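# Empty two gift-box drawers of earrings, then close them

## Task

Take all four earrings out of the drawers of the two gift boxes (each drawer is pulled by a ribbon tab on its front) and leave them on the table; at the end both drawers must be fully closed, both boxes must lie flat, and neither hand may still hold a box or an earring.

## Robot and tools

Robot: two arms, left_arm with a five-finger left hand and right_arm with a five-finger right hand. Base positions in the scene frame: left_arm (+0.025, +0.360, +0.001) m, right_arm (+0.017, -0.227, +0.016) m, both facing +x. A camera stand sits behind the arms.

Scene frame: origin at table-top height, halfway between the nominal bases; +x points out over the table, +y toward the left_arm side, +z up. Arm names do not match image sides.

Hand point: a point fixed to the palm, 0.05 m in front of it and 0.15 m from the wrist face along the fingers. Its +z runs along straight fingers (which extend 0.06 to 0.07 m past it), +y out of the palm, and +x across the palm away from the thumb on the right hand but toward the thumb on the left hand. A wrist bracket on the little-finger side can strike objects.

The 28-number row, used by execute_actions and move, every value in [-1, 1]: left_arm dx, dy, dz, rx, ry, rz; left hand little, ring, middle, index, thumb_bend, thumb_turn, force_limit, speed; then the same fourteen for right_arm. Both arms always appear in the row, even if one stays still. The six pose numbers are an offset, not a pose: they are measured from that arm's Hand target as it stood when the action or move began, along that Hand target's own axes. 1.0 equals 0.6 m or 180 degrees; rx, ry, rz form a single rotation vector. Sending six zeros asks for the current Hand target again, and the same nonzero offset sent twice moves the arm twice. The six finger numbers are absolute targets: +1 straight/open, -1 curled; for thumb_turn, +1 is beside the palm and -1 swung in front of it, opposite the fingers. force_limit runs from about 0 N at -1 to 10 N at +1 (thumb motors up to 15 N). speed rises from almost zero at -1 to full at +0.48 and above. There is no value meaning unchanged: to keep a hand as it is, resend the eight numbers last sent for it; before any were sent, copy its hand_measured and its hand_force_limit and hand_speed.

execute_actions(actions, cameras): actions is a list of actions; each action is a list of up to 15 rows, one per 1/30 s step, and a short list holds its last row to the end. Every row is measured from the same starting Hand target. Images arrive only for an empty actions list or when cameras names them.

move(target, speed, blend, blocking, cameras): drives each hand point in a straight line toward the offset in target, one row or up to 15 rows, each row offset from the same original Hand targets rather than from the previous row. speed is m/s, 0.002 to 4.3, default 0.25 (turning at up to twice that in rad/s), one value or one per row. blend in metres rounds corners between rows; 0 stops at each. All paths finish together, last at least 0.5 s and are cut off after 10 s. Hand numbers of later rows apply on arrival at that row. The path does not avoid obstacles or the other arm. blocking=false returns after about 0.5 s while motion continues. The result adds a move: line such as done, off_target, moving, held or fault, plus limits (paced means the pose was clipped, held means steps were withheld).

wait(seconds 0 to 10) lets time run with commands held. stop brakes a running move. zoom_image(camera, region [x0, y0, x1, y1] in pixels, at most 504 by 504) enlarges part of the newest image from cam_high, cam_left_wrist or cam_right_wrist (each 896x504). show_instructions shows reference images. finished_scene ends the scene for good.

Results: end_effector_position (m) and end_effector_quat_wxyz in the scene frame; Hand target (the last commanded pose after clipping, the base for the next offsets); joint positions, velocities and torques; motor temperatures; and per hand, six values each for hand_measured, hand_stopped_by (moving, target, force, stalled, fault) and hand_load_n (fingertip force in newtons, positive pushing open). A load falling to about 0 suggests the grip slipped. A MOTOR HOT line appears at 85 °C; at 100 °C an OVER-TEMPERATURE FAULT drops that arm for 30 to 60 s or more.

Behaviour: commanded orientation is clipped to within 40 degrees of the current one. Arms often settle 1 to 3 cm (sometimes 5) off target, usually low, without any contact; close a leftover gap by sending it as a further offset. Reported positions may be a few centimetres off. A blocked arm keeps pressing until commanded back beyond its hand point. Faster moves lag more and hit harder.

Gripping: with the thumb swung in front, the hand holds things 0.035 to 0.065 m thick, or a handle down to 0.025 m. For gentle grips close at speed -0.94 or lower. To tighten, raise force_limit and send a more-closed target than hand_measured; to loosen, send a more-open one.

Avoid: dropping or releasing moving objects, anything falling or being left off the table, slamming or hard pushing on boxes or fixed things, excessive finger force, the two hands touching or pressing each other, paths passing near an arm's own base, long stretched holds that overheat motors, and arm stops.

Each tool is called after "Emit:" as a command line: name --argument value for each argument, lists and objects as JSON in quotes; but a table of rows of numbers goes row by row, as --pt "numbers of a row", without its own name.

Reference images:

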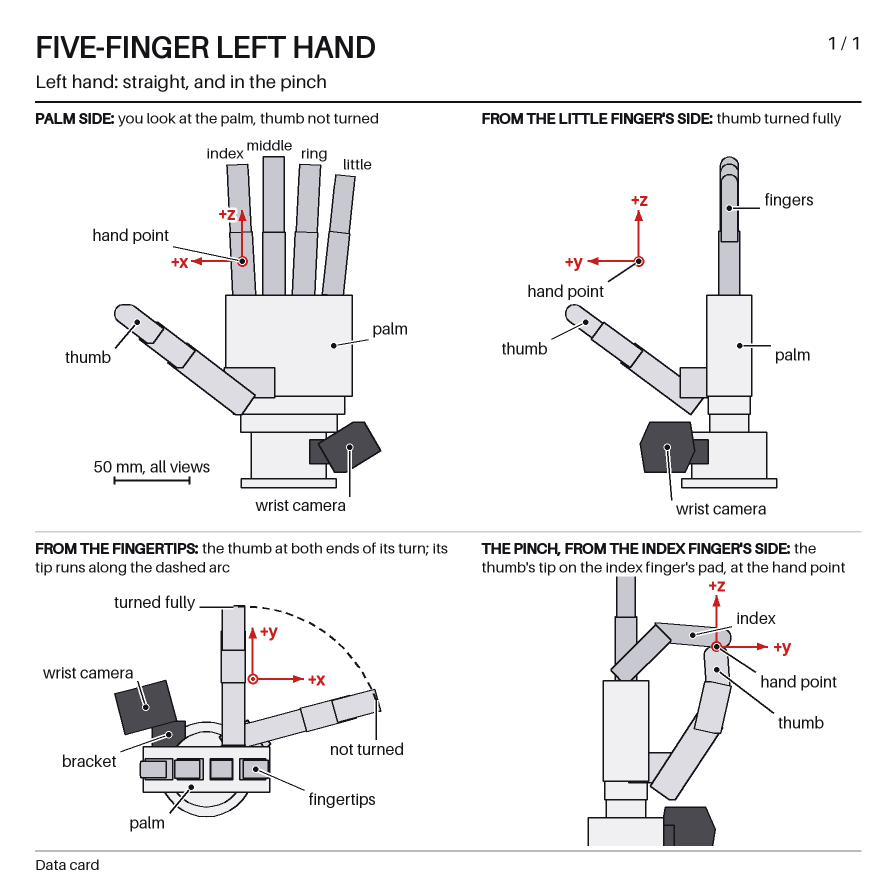

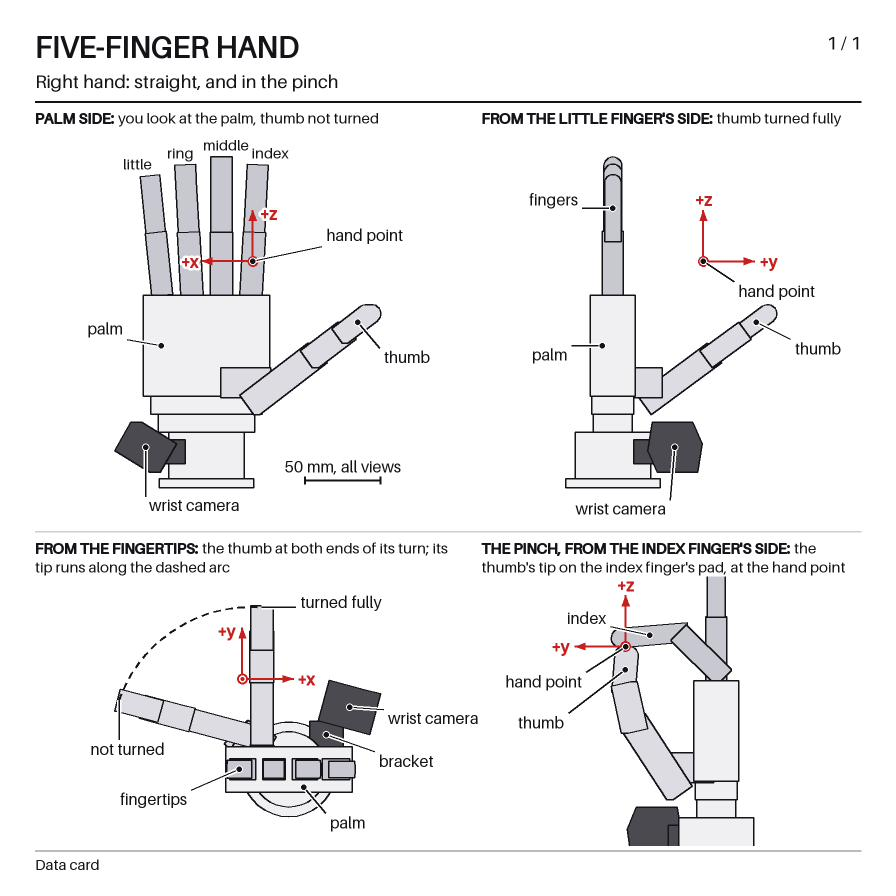

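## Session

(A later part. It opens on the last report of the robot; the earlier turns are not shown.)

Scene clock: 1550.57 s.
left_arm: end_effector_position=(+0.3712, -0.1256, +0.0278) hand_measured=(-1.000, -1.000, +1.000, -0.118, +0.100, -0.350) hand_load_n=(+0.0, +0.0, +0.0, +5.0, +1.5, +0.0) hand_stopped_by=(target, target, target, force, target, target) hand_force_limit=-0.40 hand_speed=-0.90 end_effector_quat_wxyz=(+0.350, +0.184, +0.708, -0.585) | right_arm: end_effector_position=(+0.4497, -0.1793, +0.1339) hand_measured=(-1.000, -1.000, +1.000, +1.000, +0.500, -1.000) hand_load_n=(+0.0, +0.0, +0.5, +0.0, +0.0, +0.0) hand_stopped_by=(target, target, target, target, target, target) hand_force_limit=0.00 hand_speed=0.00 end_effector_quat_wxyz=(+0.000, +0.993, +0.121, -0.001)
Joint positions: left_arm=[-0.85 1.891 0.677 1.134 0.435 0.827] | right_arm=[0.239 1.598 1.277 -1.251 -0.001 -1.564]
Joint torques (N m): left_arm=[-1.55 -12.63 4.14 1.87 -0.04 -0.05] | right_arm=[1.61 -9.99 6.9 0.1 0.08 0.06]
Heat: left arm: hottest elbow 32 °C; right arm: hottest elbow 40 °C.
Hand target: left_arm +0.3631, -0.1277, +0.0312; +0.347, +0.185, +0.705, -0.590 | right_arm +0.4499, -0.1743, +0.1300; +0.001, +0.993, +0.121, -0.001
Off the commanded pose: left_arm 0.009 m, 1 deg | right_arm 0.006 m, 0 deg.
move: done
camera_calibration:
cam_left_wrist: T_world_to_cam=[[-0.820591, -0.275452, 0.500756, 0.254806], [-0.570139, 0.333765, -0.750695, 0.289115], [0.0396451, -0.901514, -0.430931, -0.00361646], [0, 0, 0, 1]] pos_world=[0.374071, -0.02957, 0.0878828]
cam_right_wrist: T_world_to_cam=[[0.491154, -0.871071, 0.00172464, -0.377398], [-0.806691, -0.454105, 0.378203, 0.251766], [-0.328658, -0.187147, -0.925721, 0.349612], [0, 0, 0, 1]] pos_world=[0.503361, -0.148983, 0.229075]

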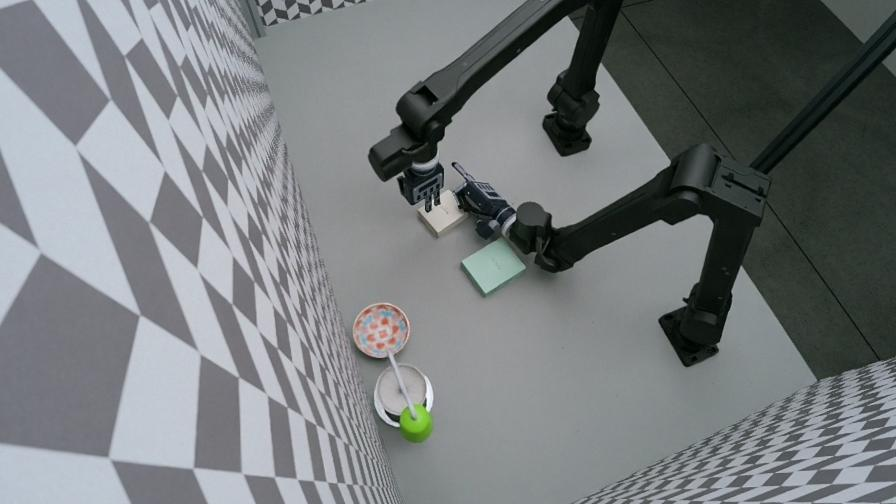

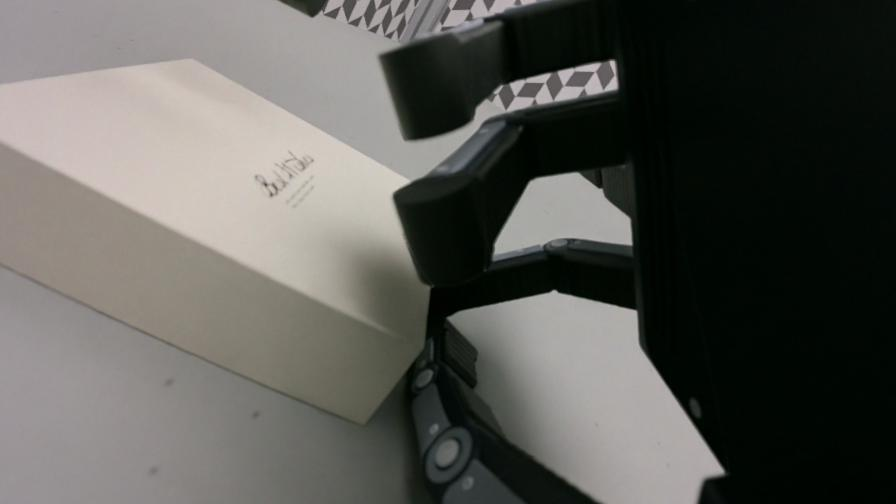

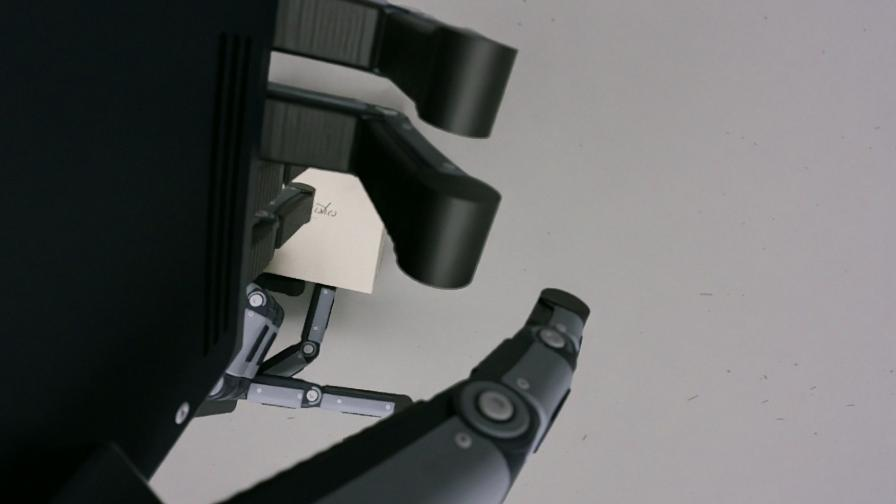

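Emit:
move --target '[0,0,0,0,0,0,-1,-1,1,-0.5,0.1,-0.35,-0.4,-0.9,0,0,0.0583,0,0,0,-1,-1,1,1,0.5,-1,0,0]' --speed 0.05 --cameras '["cam_left_wrist","cam_high"]'

Emit:
zoom_image --camera "cam_high" --region '[380, 140, 520, 250]'

Scene clock: 1565.43 s.
left_arm: end_effector_position=(+0.3713, -0.1256, +0.0278) hand_measured=(-1.000, -1.000, +1.000, -0.118, +0.100, -0.350) hand_load_n=(+0.0, +0.0, +0.0, +5.0, +2.0, +0.0) hand_stopped_by=(target, target, target, force, target, target) hand_force_limit=-0.40 hand_speed=-0.90 end_effector_quat_wxyz=(+0.350, +0.184, +0.709, -0.585) | right_arm: end_effector_position=(+0.4508, -0.1790, +0.1052) hand_measured=(-1.000, -1.000, +1.000, +1.000, +0.500, -1.000) hand_load_n=(+0.0, +0.0, +0.0, +0.0, +0.0, +0.0) hand_stopped_by=(target, target, target, target, target, target) hand_force_limit=0.00 hand_speed=0.00 end_effector_quat_wxyz=(-0.001, +0.993, +0.121, +0.003)
Joint positions: left_arm=[-0.85 1.891 0.677 1.134 0.435 0.827] | right_arm=[0.239 1.623 1.227 -1.17 -0.001 -1.564]
Joint torques (N m): left_arm=[-1.67 -12.86 4.14 1.98 -0.04 -0.02] | right_arm=[1.61 -9.47 6.16 0.53 0.08 0.07]
Heat: left arm: hottest elbow 32 °C; right arm: hottest elbow 40 °C.
Hand target: left_arm +0.3631, -0.1277, +0.0312; +0.347, +0.185, +0.705, -0.590 | right_arm +0.4498, -0.1743, +0.0950; +0.001, +0.993, +0.121, -0.002
Off the commanded pose: left_arm 0.009 m, 1 deg | right_arm 0.011 m, 0 deg.
move: off_target (right_arm)
camera_calibration:
cam_left_wrist: T_world_to_cam=[[-0.820501, -0.275719, 0.500757, 0.254793], [-0.570248, 0.333573, -0.750697, 0.289117], [0.0399426, -0.901503, -0.430925, -0.00363786], [0, 0, 0, 1]] pos_world=[0.374072, -0.02947, 0.0878828]
Images, in order (width x height): cam_high 896x504, cam_left_wrist 896x504.

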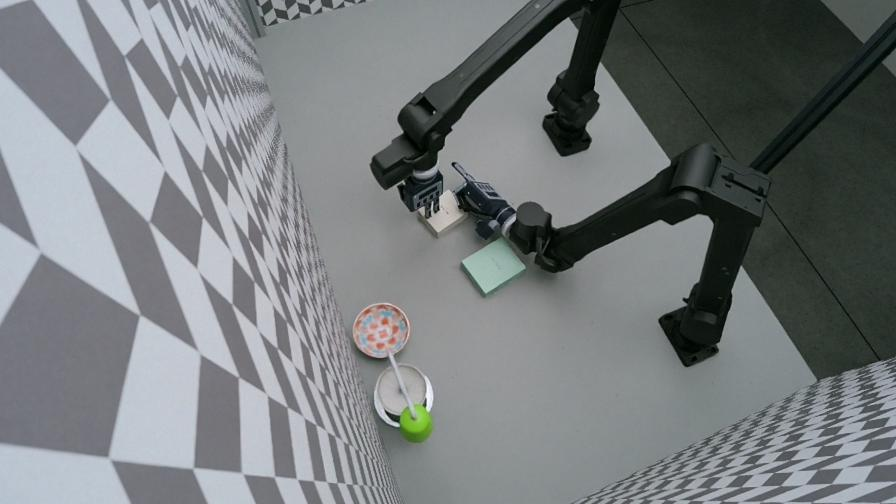

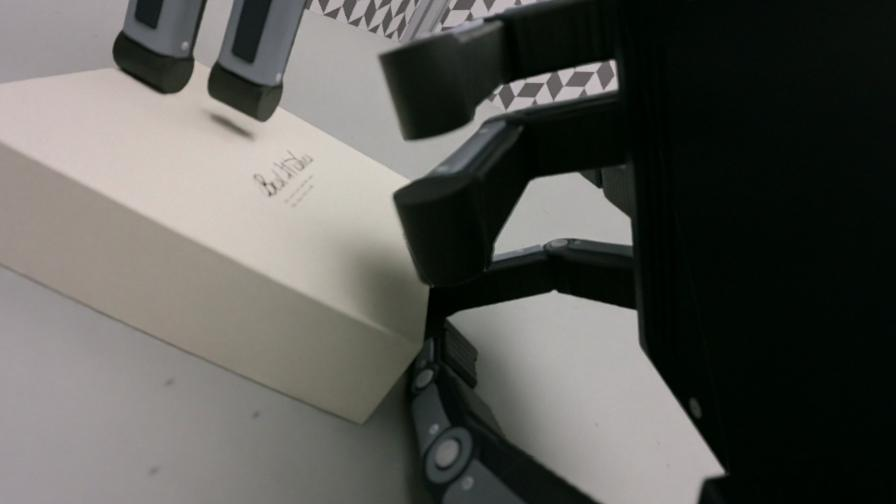

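Scaled by 3.600 from the camera's 896x504 image, which has a finer 1280x720 frame.

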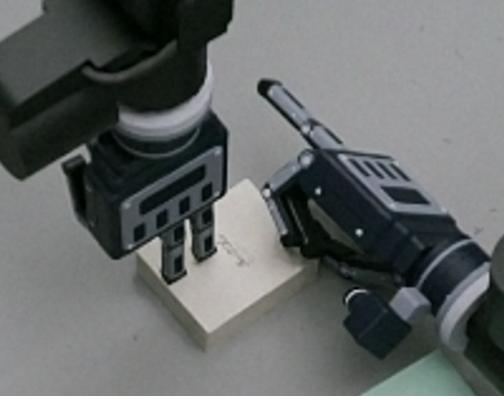

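Emit:
move --target '[0,0,0,0,0,0,-1,-1,1,-0.5,0.1,-0.35,-0.4,-0.9,0,0,0.025,0,0,0,-1,-1,1,1,0.5,-1,0,0]' --speed 0.05 --cameras '["cam_left_wrist"]'

Scene clock: 1572.37 s.
left_arm: end_effector_position=(+0.3713, -0.1256, +0.0278) hand_measured=(-1.000, -1.000, +1.000, -0.118, +0.100, -0.350) hand_load_n=(+0.0, +0.0, +0.0, +5.0, +1.5, +0.0) hand_stopped_by=(target, target, target, force, target, target) hand_force_limit=-0.40 hand_speed=-0.90 end_effector_quat_wxyz=(+0.350, +0.184, +0.709, -0.585) | right_arm: end_effector_position=(+0.4506, -0.1790, +0.1034) hand_measured=(-1.000, -1.000, +1.000, +1.000, +0.500, -1.000) hand_load_n=(+0.0, +0.0, +0.0, +0.0, +0.0, +0.0) hand_stopped_by=(target, target, target, target, target, target) hand_force_limit=0.00 hand_speed=0.00 end_effector_quat_wxyz=(-0.001, +0.993, +0.121, +0.003)
Joint positions: left_arm=[-0.85 1.891 0.677 1.134 0.435 0.827] | right_arm=[0.239 1.623 1.222 -1.163 -0.001 -1.564]
Joint torques (N m): left_arm=[-1.85 -12.75 4.25 2.03 -0.02 -0.04] | right_arm=[1.61 -8.35 4.79 1.73 0.07 0.06]
Heat: left arm: hottest elbow 32 °C; right arm: hottest elbow 40 °C.
Hand target: left_arm +0.3631, -0.1277, +0.0312; +0.347, +0.185, +0.705, -0.590 | right_arm +0.4498, -0.1743, +0.0799; +0.001, +0.993, +0.121, -0.001
Off the commanded pose: left_arm 0.009 m, 1 deg | right_arm 0.024 m, 1 deg.
move: off_target (right_arm)
camera_calibration:
cam_left_wrist: T_world_to_cam=[[-0.820501, -0.275719, 0.500757, 0.254793], [-0.570248, 0.333573, -0.750697, 0.289117], [0.0399426, -0.901503, -0.430925, -0.00363786], [0, 0, 0, 1]] pos_world=[0.374072, -0.02947, 0.0878828]
Images, in order (width x height): cam_left_wrist 896x504.

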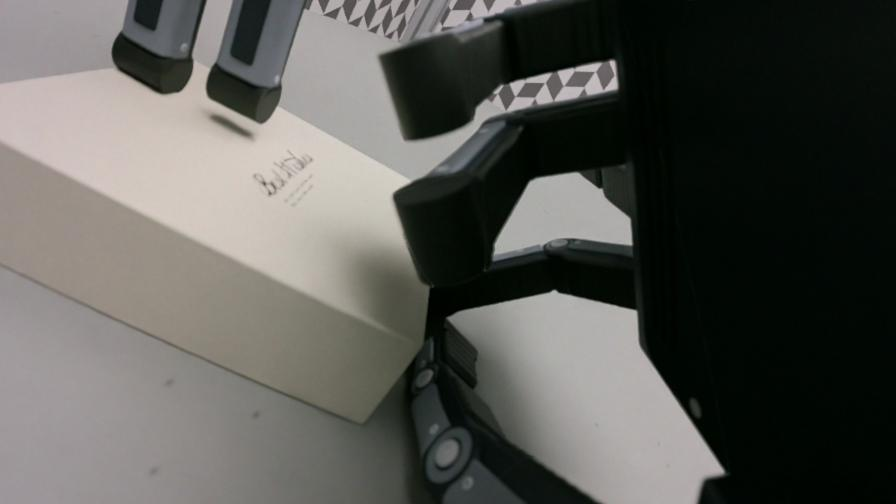

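Emit:
move --target '[0.0363,-0.0365,-0.0017,0,0,0,-1,-1,1,-0.5,0.1,-0.35,-0.4,-0.9,0,0,0,0,0,0,-1,-1,1,1,0.5,-1,0,0]' --speed 0.04 --cameras '["cam_left_wrist","cam_high"]'

Emit:
zoom_image --camera "cam_high" --region '[380, 140, 520, 250]'

Scene clock: 1586.33 s.
left_arm: end_effector_position=(+0.3414, -0.1336, +0.0277) hand_measured=(-1.000, -1.000, +1.000, -0.118, +0.100, -0.350) hand_load_n=(+0.0, +0.0, +0.0, +5.0, +2.0, +0.0) hand_stopped_by=(target, target, target, force, target, target) hand_force_limit=-0.40 hand_speed=-0.90 end_effector_quat_wxyz=(+0.350, +0.185, +0.708, -0.584) | right_arm: end_effector_position=(+0.4528, -0.1785, +0.1033) hand_measured=(-1.000, -1.000, +1.000, +1.000, +0.500, -1.000) hand_load_n=(+0.0, +0.0, +0.0, +0.0, +0.0, +0.0) hand_stopped_by=(target, target, target, target, target, target) hand_force_limit=0.00 hand_speed=0.00 end_effector_quat_wxyz=(-0.002, +0.993, +0.120, +0.008)
Joint positions: left_arm=[-0.92 1.876 0.641 1.158 0.366 0.823] | right_arm=[0.239 1.622 1.222 -1.155 -0.001 -1.564]
Joint torques (N m): left_arm=[-1.79 -12.51 3.92 1.98 -0.08 0.01] | right_arm=[1.55 -8.35 4.82 1.44 0.08 0.06]
Heat: left arm: hottest elbow 32 °C; right arm: hottest elbow 39 °C.
Hand target: left_arm +0.3331, -0.1351, +0.0312; +0.347, +0.185, +0.705, -0.590 | right_arm +0.4498, -0.1743, +0.0801; +0.001, +0.993, +0.121, -0.001
Off the commanded pose: left_arm 0.009 m, 1 deg | right_arm 0.024 m, 1 deg.
move: off_target (right_arm)
camera_calibration:
cam_left_wrist: T_world_to_cam=[[-0.821326, -0.275591, 0.499472, 0.228347], [-0.569057, 0.334473, -0.7512, 0.274379], [0.0399639, -0.901209, -0.431539, -0.00968411], [0, 0, 0, 1]] pos_world=[0.344072, -0.0375694, 0.0878812]
Images, in order (width x height): cam_high 896x504, cam_left_wrist 896x504.

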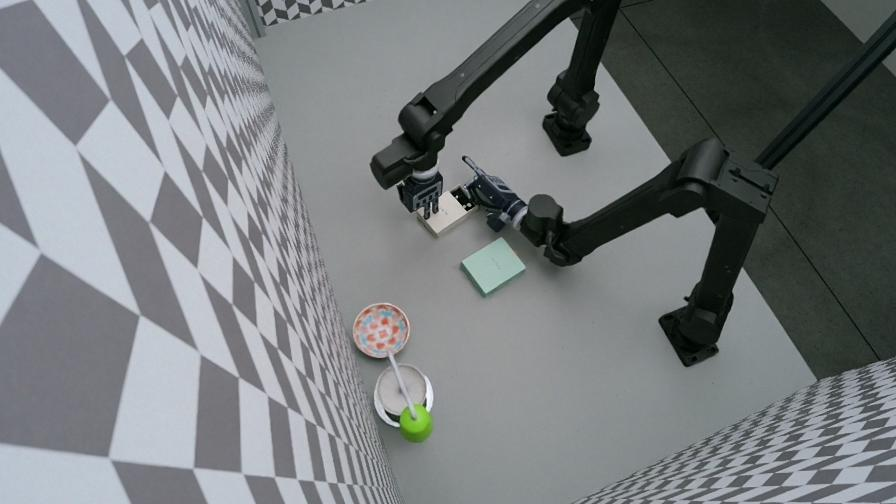

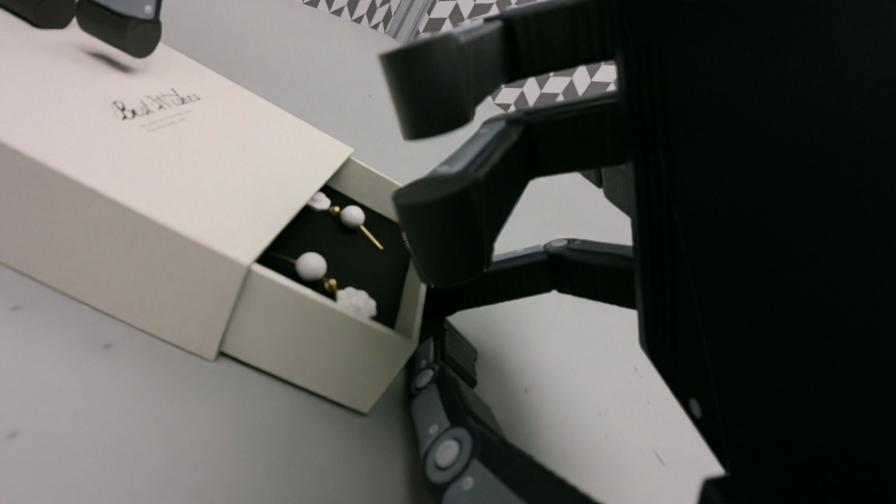

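Scaled by 3.600 from the camera's 896x504 image, which has a finer 1280x720 frame.

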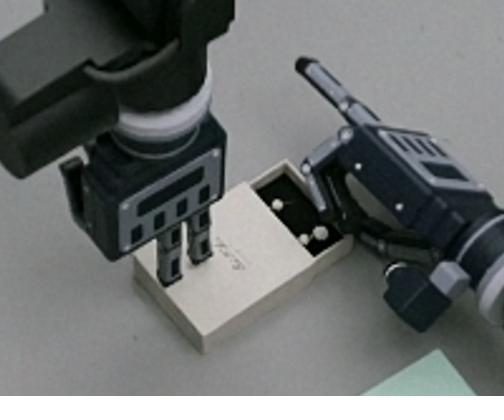

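Emit:
move --target '[0.0266,-0.0268,-0.0012,0,0,0,-1,-1,1,-0.5,0.1,-0.35,-0.4,-0.9,0,0,0,0,0,0,-1,-1,1,1,0.5,-1,0,0]' --speed 0.04 --cameras '["cam_left_wrist","cam_high"]'

Emit:
zoom_image --camera "cam_left_wrist" --region '[100, 100, 460, 430]'

Scene clock: 1598.87 s.
left_arm: end_effector_position=(+0.3193, -0.1393, +0.0275) hand_measured=(-1.000, -1.000, +1.000, -0.118, +0.100, -0.350) hand_load_n=(+0.0, +0.0, +0.0, +5.0, +2.0, +0.0) hand_stopped_by=(target, target, target, force, target, target) hand_force_limit=-0.40 hand_speed=-0.90 end_effector_quat_wxyz=(+0.350, +0.185, +0.709, -0.584) | right_arm: end_effector_position=(+0.4532, -0.1783, +0.1033) hand_measured=(-1.000, -1.000, +1.000, +1.000, +0.500, -1.000) hand_load_n=(+0.0, +0.0, +0.0, +0.0, +0.0, -0.5) hand_stopped_by=(target, target, target, target, target, target) hand_force_limit=0.00 hand_speed=0.00 end_effector_quat_wxyz=(-0.002, +0.993, +0.120, +0.009)
Joint positions: left_arm=[-0.974 1.867 0.618 1.172 0.312 0.819] | right_arm=[0.239 1.622 1.222 -1.153 -0.001 -1.564]
Joint torques (N m): left_arm=[-1.61 -12.45 3.74 2.14 -0.07 0.01] | right_arm=[1.67 -8.29 4.85 1.37 0.08 0.05]
Heat: left arm: hottest elbow 32 °C; right arm: hottest elbow 39 °C.
Hand target: left_arm +0.3112, -0.1405, +0.0311; +0.347, +0.185, +0.705, -0.590 | right_arm +0.4499, -0.1743, +0.0801; +0.001, +0.993, +0.121, -0.001
Off the commanded pose: left_arm 0.009 m, 1 deg | right_arm 0.024 m, 1 deg.
move: off_target (right_arm)
camera_calibration:
cam_left_wrist: T_world_to_cam=[[-0.821241, -0.276271, 0.499237, 0.208662], [-0.569174, 0.335222, -0.750778, 0.263623], [0.0400633, -0.900722, -0.432544, -0.0140371], [0, 0, 0, 1]] pos_world=[0.321972, -0.0433685, 0.087679]
Images, in order (width x height): cam_high 896x504, cam_left_wrist 896x504.

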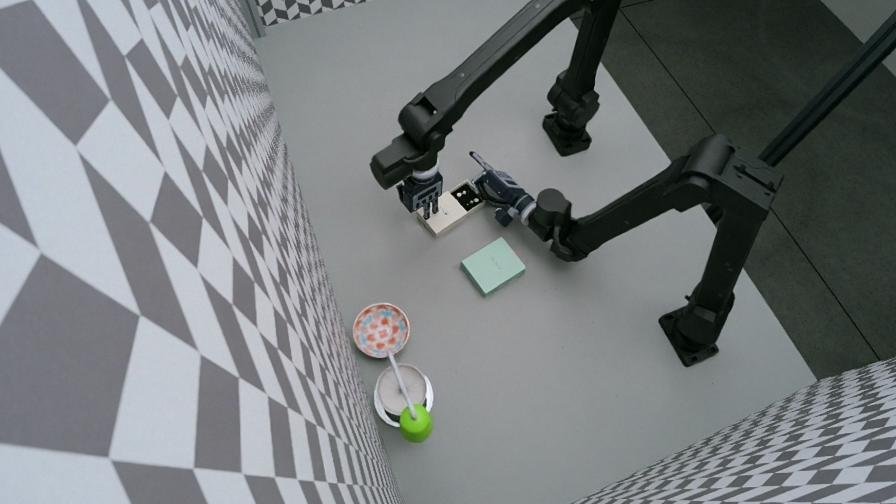

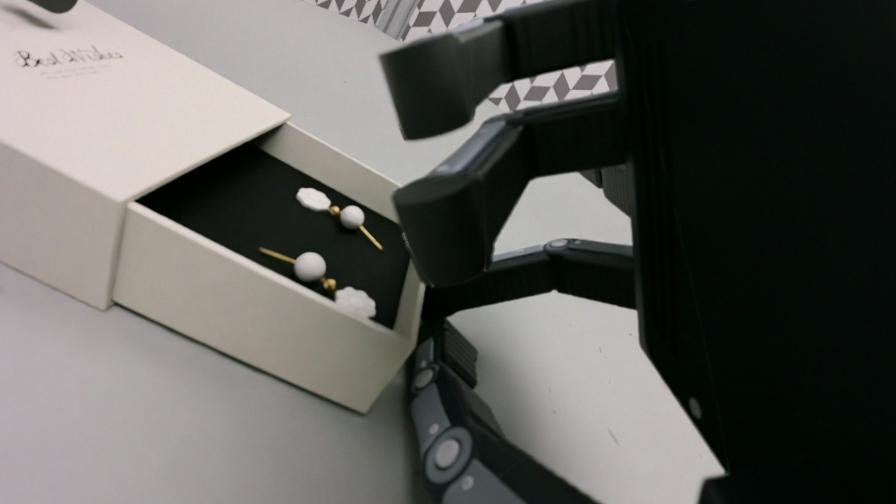

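Scaled by 1.400 from the camera's 896x504 image, which has a finer 1280x720 frame.

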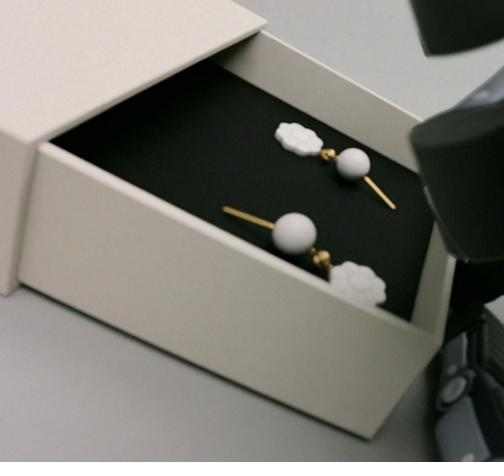

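Emit:
zoom_image --camera "cam_left_wrist" --region '[230, 110, 440, 340]'

Emit:
zoom_image --camera "cam_high" --region '[430, 160, 510, 240]'

Scaled by 2.191 from the camera's 896x504 image, which has a finer 1280x720 frame.

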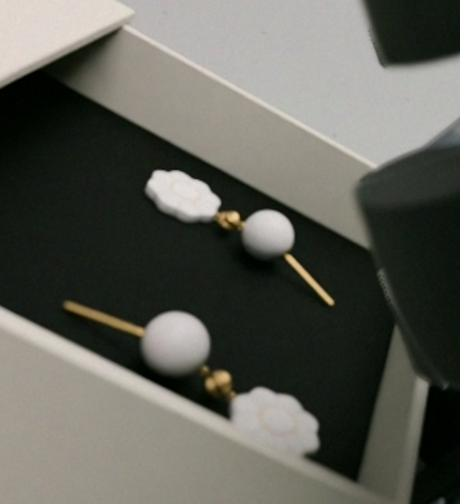

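Scaled by 6.300 from the camera's 896x504 image, which has a finer 1280x720 frame.

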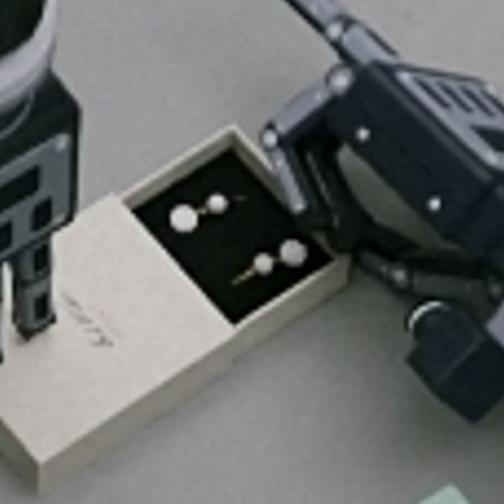

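Emit:
move --pt "0 0 0 0 0 0 -1 -1 1 0.15 0.1 -0.35 -0.4 -0.5 0 0 0 0 0 0 -1 -1 1 1 0.5 -1 0 0" --pt "0.0193 -0.0285 -0.0032 0 0 0 -1 -1 1 0.15 0.1 -0.35 -0.4 -0.5 0 0 0 0 0 0 -1 -1 1 1 0.5 -1 0 0" --pt "-0.0703 -0.1177 -0.0112 0 0 0 1 1 1 0.15 0.3 -0.35 -0.4 -0.2 0 0 -0.15 0 0 0 -1 -1 1 1 0.5 -1 0 0" --pt "-0.1287 -0.03 0.0352 -0.1086 0.0566 -0.2455 1 1 1 0.15 0.3 -0.35 -0.4 -0.2 0.133 0.2 -0.2 0 0 0 -1 -1 1 1 0.5 -1 0 0" --speed 0.12 --cameras '["all"]'

Scene clock: 1910.50 s.
left_arm: end_effector_position=(+0.3423, -0.1434, +0.0878) hand_measured=(+1.000, +1.000, +1.000, +0.150, +0.300, -0.350) hand_load_n=(+0.0, +0.0, +0.0, +0.0, +0.0, +0.0) hand_stopped_by=(target, target, target, target, target, target) hand_force_limit=-0.40 hand_speed=-0.20 end_effector_quat_wxyz=(+0.061, -0.098, +0.842, -0.527) | right_arm: end_effector_position=(+0.5358, -0.2661, +0.1840) hand_measured=(-1.000, -1.000, +1.000, +1.000, +0.500, -1.000) hand_load_n=(+0.0, +0.0, +0.0, +0.0, -0.5, +0.0) hand_stopped_by=(target, target, target, target, target, target) hand_force_limit=0.00 hand_speed=0.00 end_effector_quat_wxyz=(-0.001, +0.992, +0.121, -0.023)
Joint positions: left_arm=[-0.844 1.629 0.94 0.184 0.442 0.232] | right_arm=[0.041 1.784 1.65 -1.483 0.001 -1.763]
Joint torques (N m): left_arm=[-0.15 -11.28 13.09 1.25 0.32 -0.04] | right_arm=[-0.09 -12.04 12.19 -0.54 0.04 -0.16]
Heat: left arm: hottest elbow 32 °C; right arm: hottest elbow 37 °C.
Hand target: left_arm +0.3583, -0.1537, +0.0974; +0.065, -0.102, +0.837, -0.533 | right_arm +0.5565, -0.2715, +0.1999; +0.001, +0.993, +0.121, -0.001
Off the commanded pose: left_arm 0.021 m, 1 deg | right_arm 0.027 m, 2 deg.
move: off_target (left_arm, right_arm)
camera_calibration:
cam_left_wrist: T_world_to_cam=[[-0.145319, -0.467384, 0.872029, -0.095195], [-0.963308, 0.267862, -0.0169636, 0.384182], [-0.225655, -0.842498, -0.48916, 0.111701], [0, 0, 0, 1]] pos_world=[0.381458, -0.0532926, 0.14417]
cam_right_wrist: T_world_to_cam=[[0.491575, -0.870685, -0.0161498, -0.49222], [-0.789013, -0.453159, 0.414856, 0.246828], [-0.368527, -0.19119, -0.909744, 0.425355], [0, 0, 0, 1]] pos_world=[0.593469, -0.235392, 0.276616]

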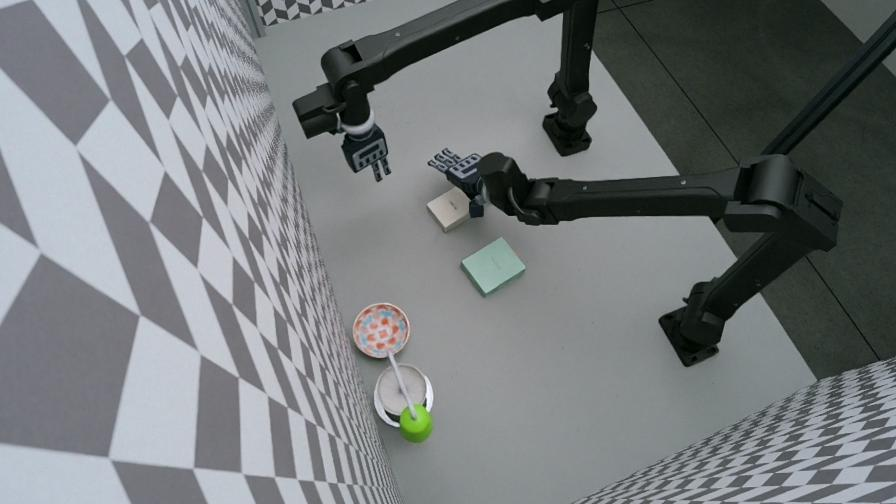

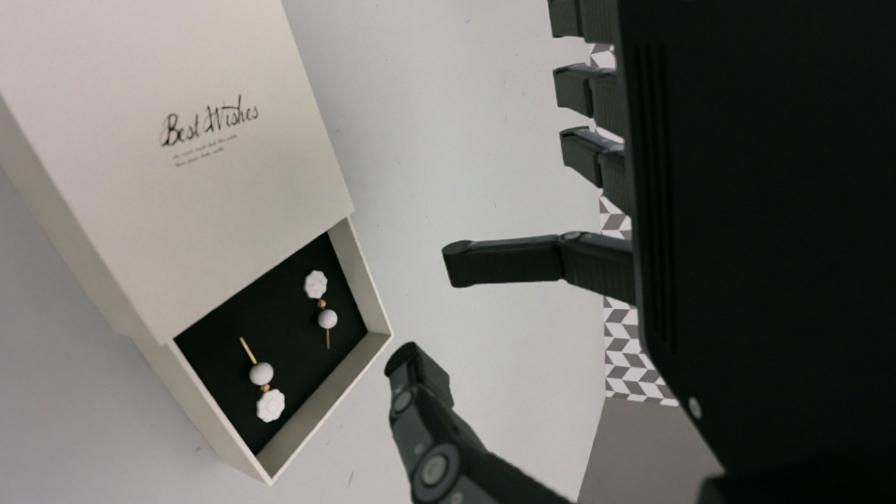

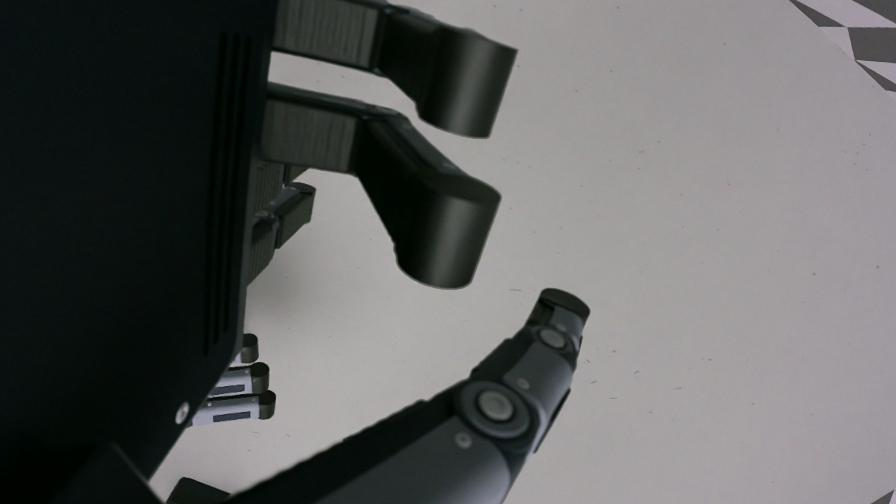

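Emit:
move --target '[0.0335,0.0242,0.013,0,0,0,1,1,1,-0.11,0.3,-0.35,-0.4,-0.2,0,0,0,0,0,0,-1,-1,1,1,0.5,-1,0,0]' --speed 0.1 --cameras '["cam_left_wrist"]'

Scene clock: 1978.63 s.
left_arm: end_effector_position=(+0.3411, -0.1526, +0.0863) hand_measured=(+1.000, +1.000, +1.000, -0.110, +0.300, -0.350) hand_load_n=(+0.0, +0.0, +0.0, +0.0, +0.0, +0.0) hand_stopped_by=(target, target, target, target, target, target) hand_force_limit=-0.40 hand_speed=-0.20 end_effector_quat_wxyz=(+0.068, -0.102, +0.838, -0.532) | right_arm: end_effector_position=(+0.5358, -0.2661, +0.1840) hand_measured=(-1.000, -1.000, +1.000, +1.000, +0.500, -1.000) hand_load_n=(+0.0, +0.0, +0.0, +0.0, +0.0, +0.0) hand_stopped_by=(target, target, target, target, target, target) hand_force_limit=0.00 hand_speed=0.00 end_effector_quat_wxyz=(-0.001, +0.992, +0.121, -0.023)
Joint positions: left_arm=[-0.862 1.642 0.94 0.221 0.415 0.213] | right_arm=[0.041 1.784 1.65 -1.483 0.001 -1.763]
Joint torques (N m): left_arm=[-1.67 -11.05 9.36 1.99 0.05 -0.07] | right_arm=[0.03 -12.16 12.22 -0.54 0.04 -0.18]
Motor temperatures (°C): left_arm=[27 30 39 26 27 25] | right_arm=[27 30 44 25 27 26]
Heat: left arm: hottest elbow 39 °C; right arm: hottest elbow 44 °C.
Hand target: left_arm +0.3388, -0.1594, +0.0808; +0.065, -0.102, +0.837, -0.533 | right_arm +0.5564, -0.2715, +0.1999; +0.001, +0.993, +0.121, -0.001
Off the commanded pose: left_arm 0.009 m, 0 deg | right_arm 0.027 m, 2 deg.
move: off_target (right_arm)
camera_calibration:
cam_left_wrist: T_world_to_cam=[[-0.14569, -0.457749, 0.877063, -0.0971907], [-0.966958, 0.253349, -0.0283969, 0.385495], [-0.209205, -0.852221, -0.479535, 0.0950957], [0, 0, 0, 1]] pos_world=[0.378492, -0.0611113, 0.141791]
Images, in order (width x height): cam_left_wrist 896x504.

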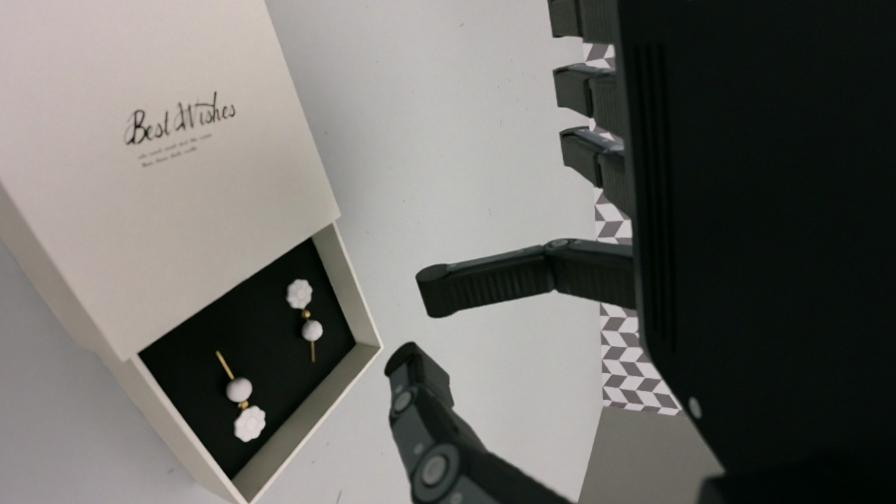

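Emit:
move --target '[0.0202,0.0332,0.011,0,0,0,1,1,1,-0.11,0.3,-0.35,-0.4,-0.2,0,0,0,0,0,0,-1,-1,1,1,0.5,-1,0,0]' --speed 0.08 --cameras '["cam_left_wrist","cam_high"]'

Emit:
zoom_image --camera "cam_high" --region '[410, 140, 510, 240]'

Scene clock: 1998.40 s.
left_arm: end_effector_position=(+0.3328, -0.1576, +0.0704) hand_measured=(+1.000, +1.000, +1.000, -0.110, +0.300, -0.350) hand_load_n=(+0.0, -0.5, +0.0, +0.0, +0.0, +0.0) hand_stopped_by=(target, target, target, target, target, target) hand_force_limit=-0.40 hand_speed=-0.20 end_effector_quat_wxyz=(+0.070, -0.101, +0.835, -0.536) | right_arm: end_effector_position=(+0.5358, -0.2661, +0.1840) hand_measured=(-1.000, -1.000, +1.000, +1.000, +0.500, -1.000) hand_load_n=(+0.0, +0.0, +0.0, +0.0, +0.0, +0.0) hand_stopped_by=(target, target, target, target, target, target) hand_force_limit=0.00 hand_speed=0.00 end_effector_quat_wxyz=(-0.001, +0.992, +0.121, -0.023)
Joint positions: left_arm=[-0.882 1.67 0.914 0.29 0.397 0.202] | right_arm=[0.041 1.784 1.65 -1.483 0.001 -1.763]
Joint torques (N m): left_arm=[-1.32 -11.58 7.75 1.92 0.05 -0.03] | right_arm=[0.03 -12.16 12.22 -0.54 0.04 -0.18]
Heat: left arm: hottest elbow 38 °C; right arm: hottest elbow 45 °C.
Hand target: left_arm +0.3264, -0.1599, +0.0600; +0.064, -0.102, +0.837, -0.533 | right_arm +0.5564, -0.2715, +0.1999; +0.001, +0.993, +0.121, -0.001
Off the commanded pose: left_arm 0.012 m, 1 deg | right_arm 0.027 m, 2 deg.
move: off_target (left_arm, right_arm)
camera_calibration:
cam_left_wrist: T_world_to_cam=[[-0.151299, -0.450389, 0.879919, -0.0838908], [-0.966871, 0.252575, -0.0369686, 0.378875], [-0.205596, -0.856362, -0.473683, 0.0791251], [0, 0, 0, 1]] pos_world=[0.369899, -0.0657184, 0.125304]
Images, in order (width x height): cam_high 896x504, cam_left_wrist 896x504.

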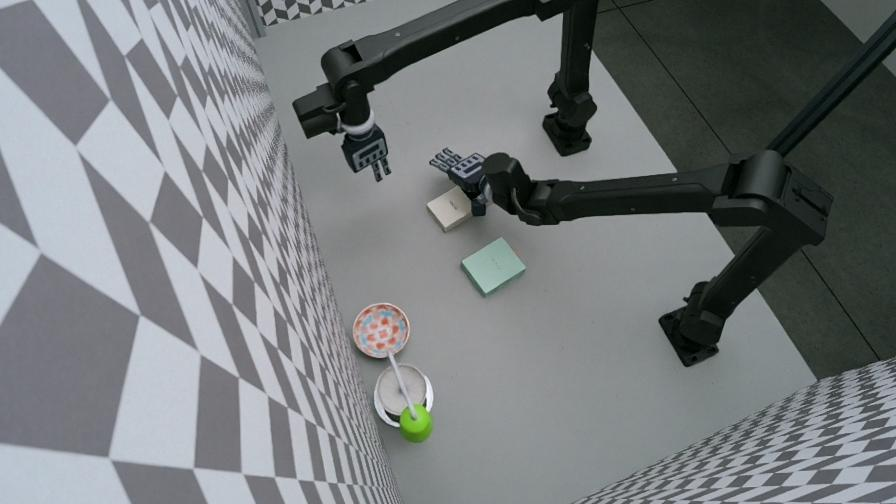

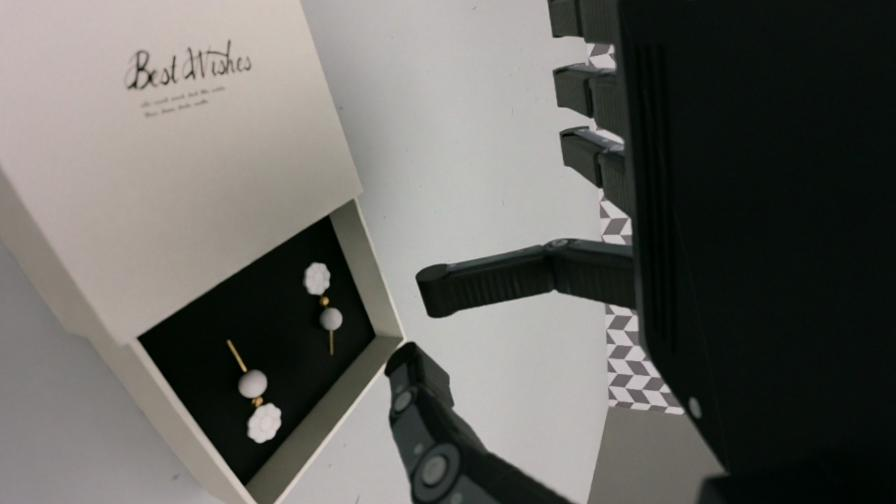

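Scaled by 5.040 from the camera's 896x504 image, which has a finer 1280x720 frame.

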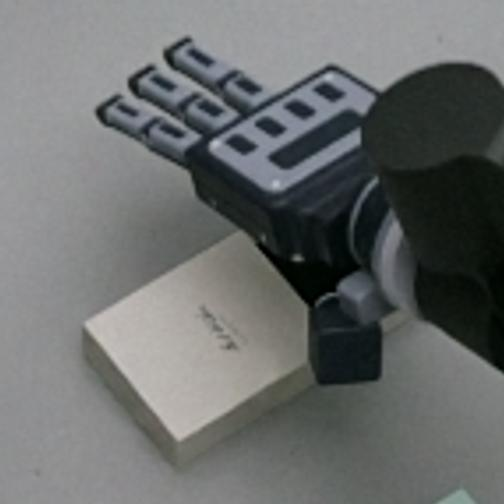

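Emit:
move --target '[0.004,0.035,0.0113,0,0,0,1,1,1,-0.11,0.3,-0.35,-0.4,-0.2,0,0,0,0,0,0,-1,-1,1,1,0.5,-1,0,0]' --speed 0.06 --cameras '["cam_left_wrist"]'

Scene clock: 2050.80 s.
left_arm: end_effector_position=(+0.3313, -0.1561, +0.0505) hand_measured=(+1.000, +1.000, +1.000, -0.110, +0.300, -0.350) hand_load_n=(+0.0, +0.0, +0.0, +0.0, +0.0, +0.0) hand_stopped_by=(target, target, target, target, target, target) hand_force_limit=-0.40 hand_speed=-0.20 end_effector_quat_wxyz=(+0.071, -0.101, +0.834, -0.538) | right_arm: end_effector_position=(+0.5358, -0.2661, +0.1840) hand_measured=(-1.000, -1.000, +1.000, +1.000, +0.500, -1.000) hand_load_n=(+0.0, +0.0, +0.0, -0.5, +0.0, +0.0) hand_stopped_by=(target, target, target, target, target, target) hand_force_limit=0.00 hand_speed=0.00 end_effector_quat_wxyz=(-0.001, +0.992, +0.121, -0.023)
Joint positions: left_arm=[-0.883 1.707 0.889 0.355 0.395 0.201] | right_arm=[0.041 1.784 1.65 -1.483 0.001 -1.763]
Joint torques (N m): left_arm=[-1.55 -11.11 7.21 2.1 0.08 -0.04] | right_arm=[-0.09 -12.04 12.21 -0.54 0.04 -0.17]
Heat: left arm: hottest elbow 35 °C; right arm: hottest elbow 47 °C.
Hand target: left_arm +0.3234, -0.1579, +0.0381; +0.064, -0.102, +0.837, -0.533 | right_arm +0.5564, -0.2715, +0.1999; +0.001, +0.993, +0.121, -0.001
Off the commanded pose: left_arm 0.015 m, 1 deg | right_arm 0.027 m, 2 deg.
move: off_target (left_arm, right_arm)
camera_calibration:
cam_left_wrist: T_world_to_cam=[[-0.15229, -0.448012, 0.880961, -0.0652343], [-0.967201, 0.250908, -0.0395987, 0.376113], [-0.2033, -0.858097, -0.471528, 0.0696587], [0, 0, 0, 1]] pos_world=[0.368003, -0.0638216, 0.105209]
Images, in order (width x height): cam_left_wrist 896x504.

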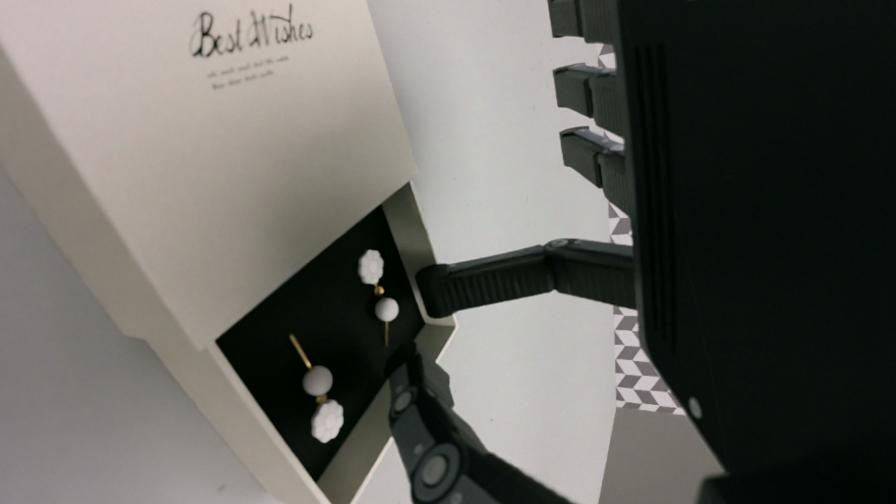

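Emit:
zoom_image --camera "cam_left_wrist" --region '[340, 180, 500, 400]'

Scaled by 2.291 from the camera's 896x504 image, which has a finer 1280x720 frame.

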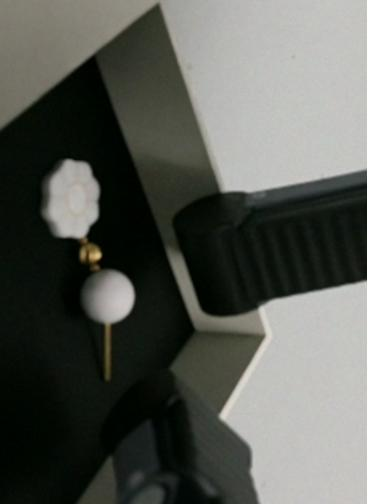

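Emit:
move --pt "0 0 0 0 0 0 1 1 1 -0.11 0.3 1 -0.4 -0.2 0 0 0 0 0 0 -1 -1 1 1 0.5 -1 0 0" --pt "0.0032 0.014 0.0057 0 0 0 1 1 1 -0.11 0.3 1 -0.4 -0.2 0 0 0 0 0 0 -1 -1 1 1 0.5 -1 0 0" --speed 0.06 --cameras '["cam_left_wrist"]'

Emit:
zoom_image --camera "cam_left_wrist" --region '[260, 150, 500, 430]'

Scene clock: 2158.27 s.
left_arm: end_effector_position=(+0.3293, -0.1562, +0.0408) hand_measured=(+1.000, +1.000, +1.000, -0.110, +0.300, +1.000) hand_load_n=(+0.0, +0.0, +0.0, +0.0, +0.0, +0.0) hand_stopped_by=(target, target, target, target, target, target) hand_force_limit=-0.40 hand_speed=-0.20 end_effector_quat_wxyz=(+0.071, -0.102, +0.834, -0.537) | right_arm: end_effector_position=(+0.5358, -0.2661, +0.1840) hand_measured=(-1.000, -1.000, +1.000, +1.000, +0.500, -1.000) hand_load_n=(+0.0, +0.0, +0.0, +0.0, +0.0, +0.0) hand_stopped_by=(target, target, target, target, target, target) hand_force_limit=0.00 hand_speed=0.00 end_effector_quat_wxyz=(-0.001, +0.992, +0.121, -0.023)
Joint positions: left_arm=[-0.886 1.726 0.88 0.384 0.392 0.199] | right_arm=[0.041 1.784 1.65 -1.483 0.001 -1.763]
Joint torques (N m): left_arm=[-1.55 -11.46 7.15 1.99 0.05 -0.01] | right_arm=[0.03 -12.1 12.22 -0.55 0.04 -0.18]
Heat: left arm: hottest elbow 35 °C; right arm: hottest elbow 48 °C.
Hand target: left_arm +0.3215, -0.1579, +0.0291; +0.065, -0.102, +0.837, -0.533 | right_arm +0.5564, -0.2715, +0.1999; +0.001, +0.993, +0.121, -0.001
Off the commanded pose: left_arm 0.014 m, 1 deg | right_arm 0.027 m, 2 deg.
move: off_target (left_arm, right_arm)
camera_calibration:
cam_left_wrist: T_world_to_cam=[[-0.151693, -0.448372, 0.880881, -0.0573015], [-0.96725, 0.250827, -0.0388944, 0.373886], [-0.203509, -0.857933, -0.471736, 0.0646341], [0, 0, 0, 1]] pos_world=[0.366103, -0.0640213, 0.0955081]
Images, in order (width x height): cam_left_wrist 896x504.

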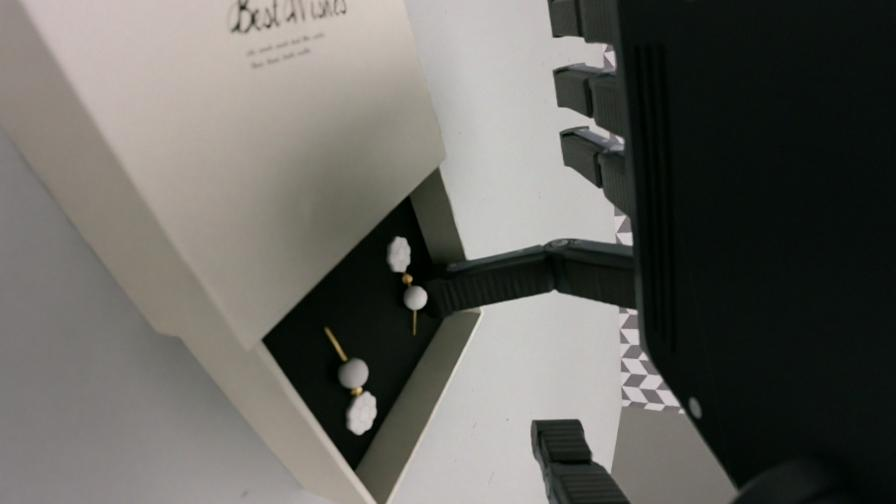

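Scaled by 1.800 from the camera's 896x504 image, which has a finer 1280x720 frame.

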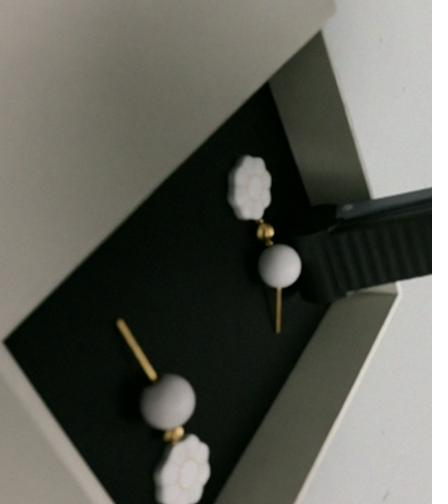

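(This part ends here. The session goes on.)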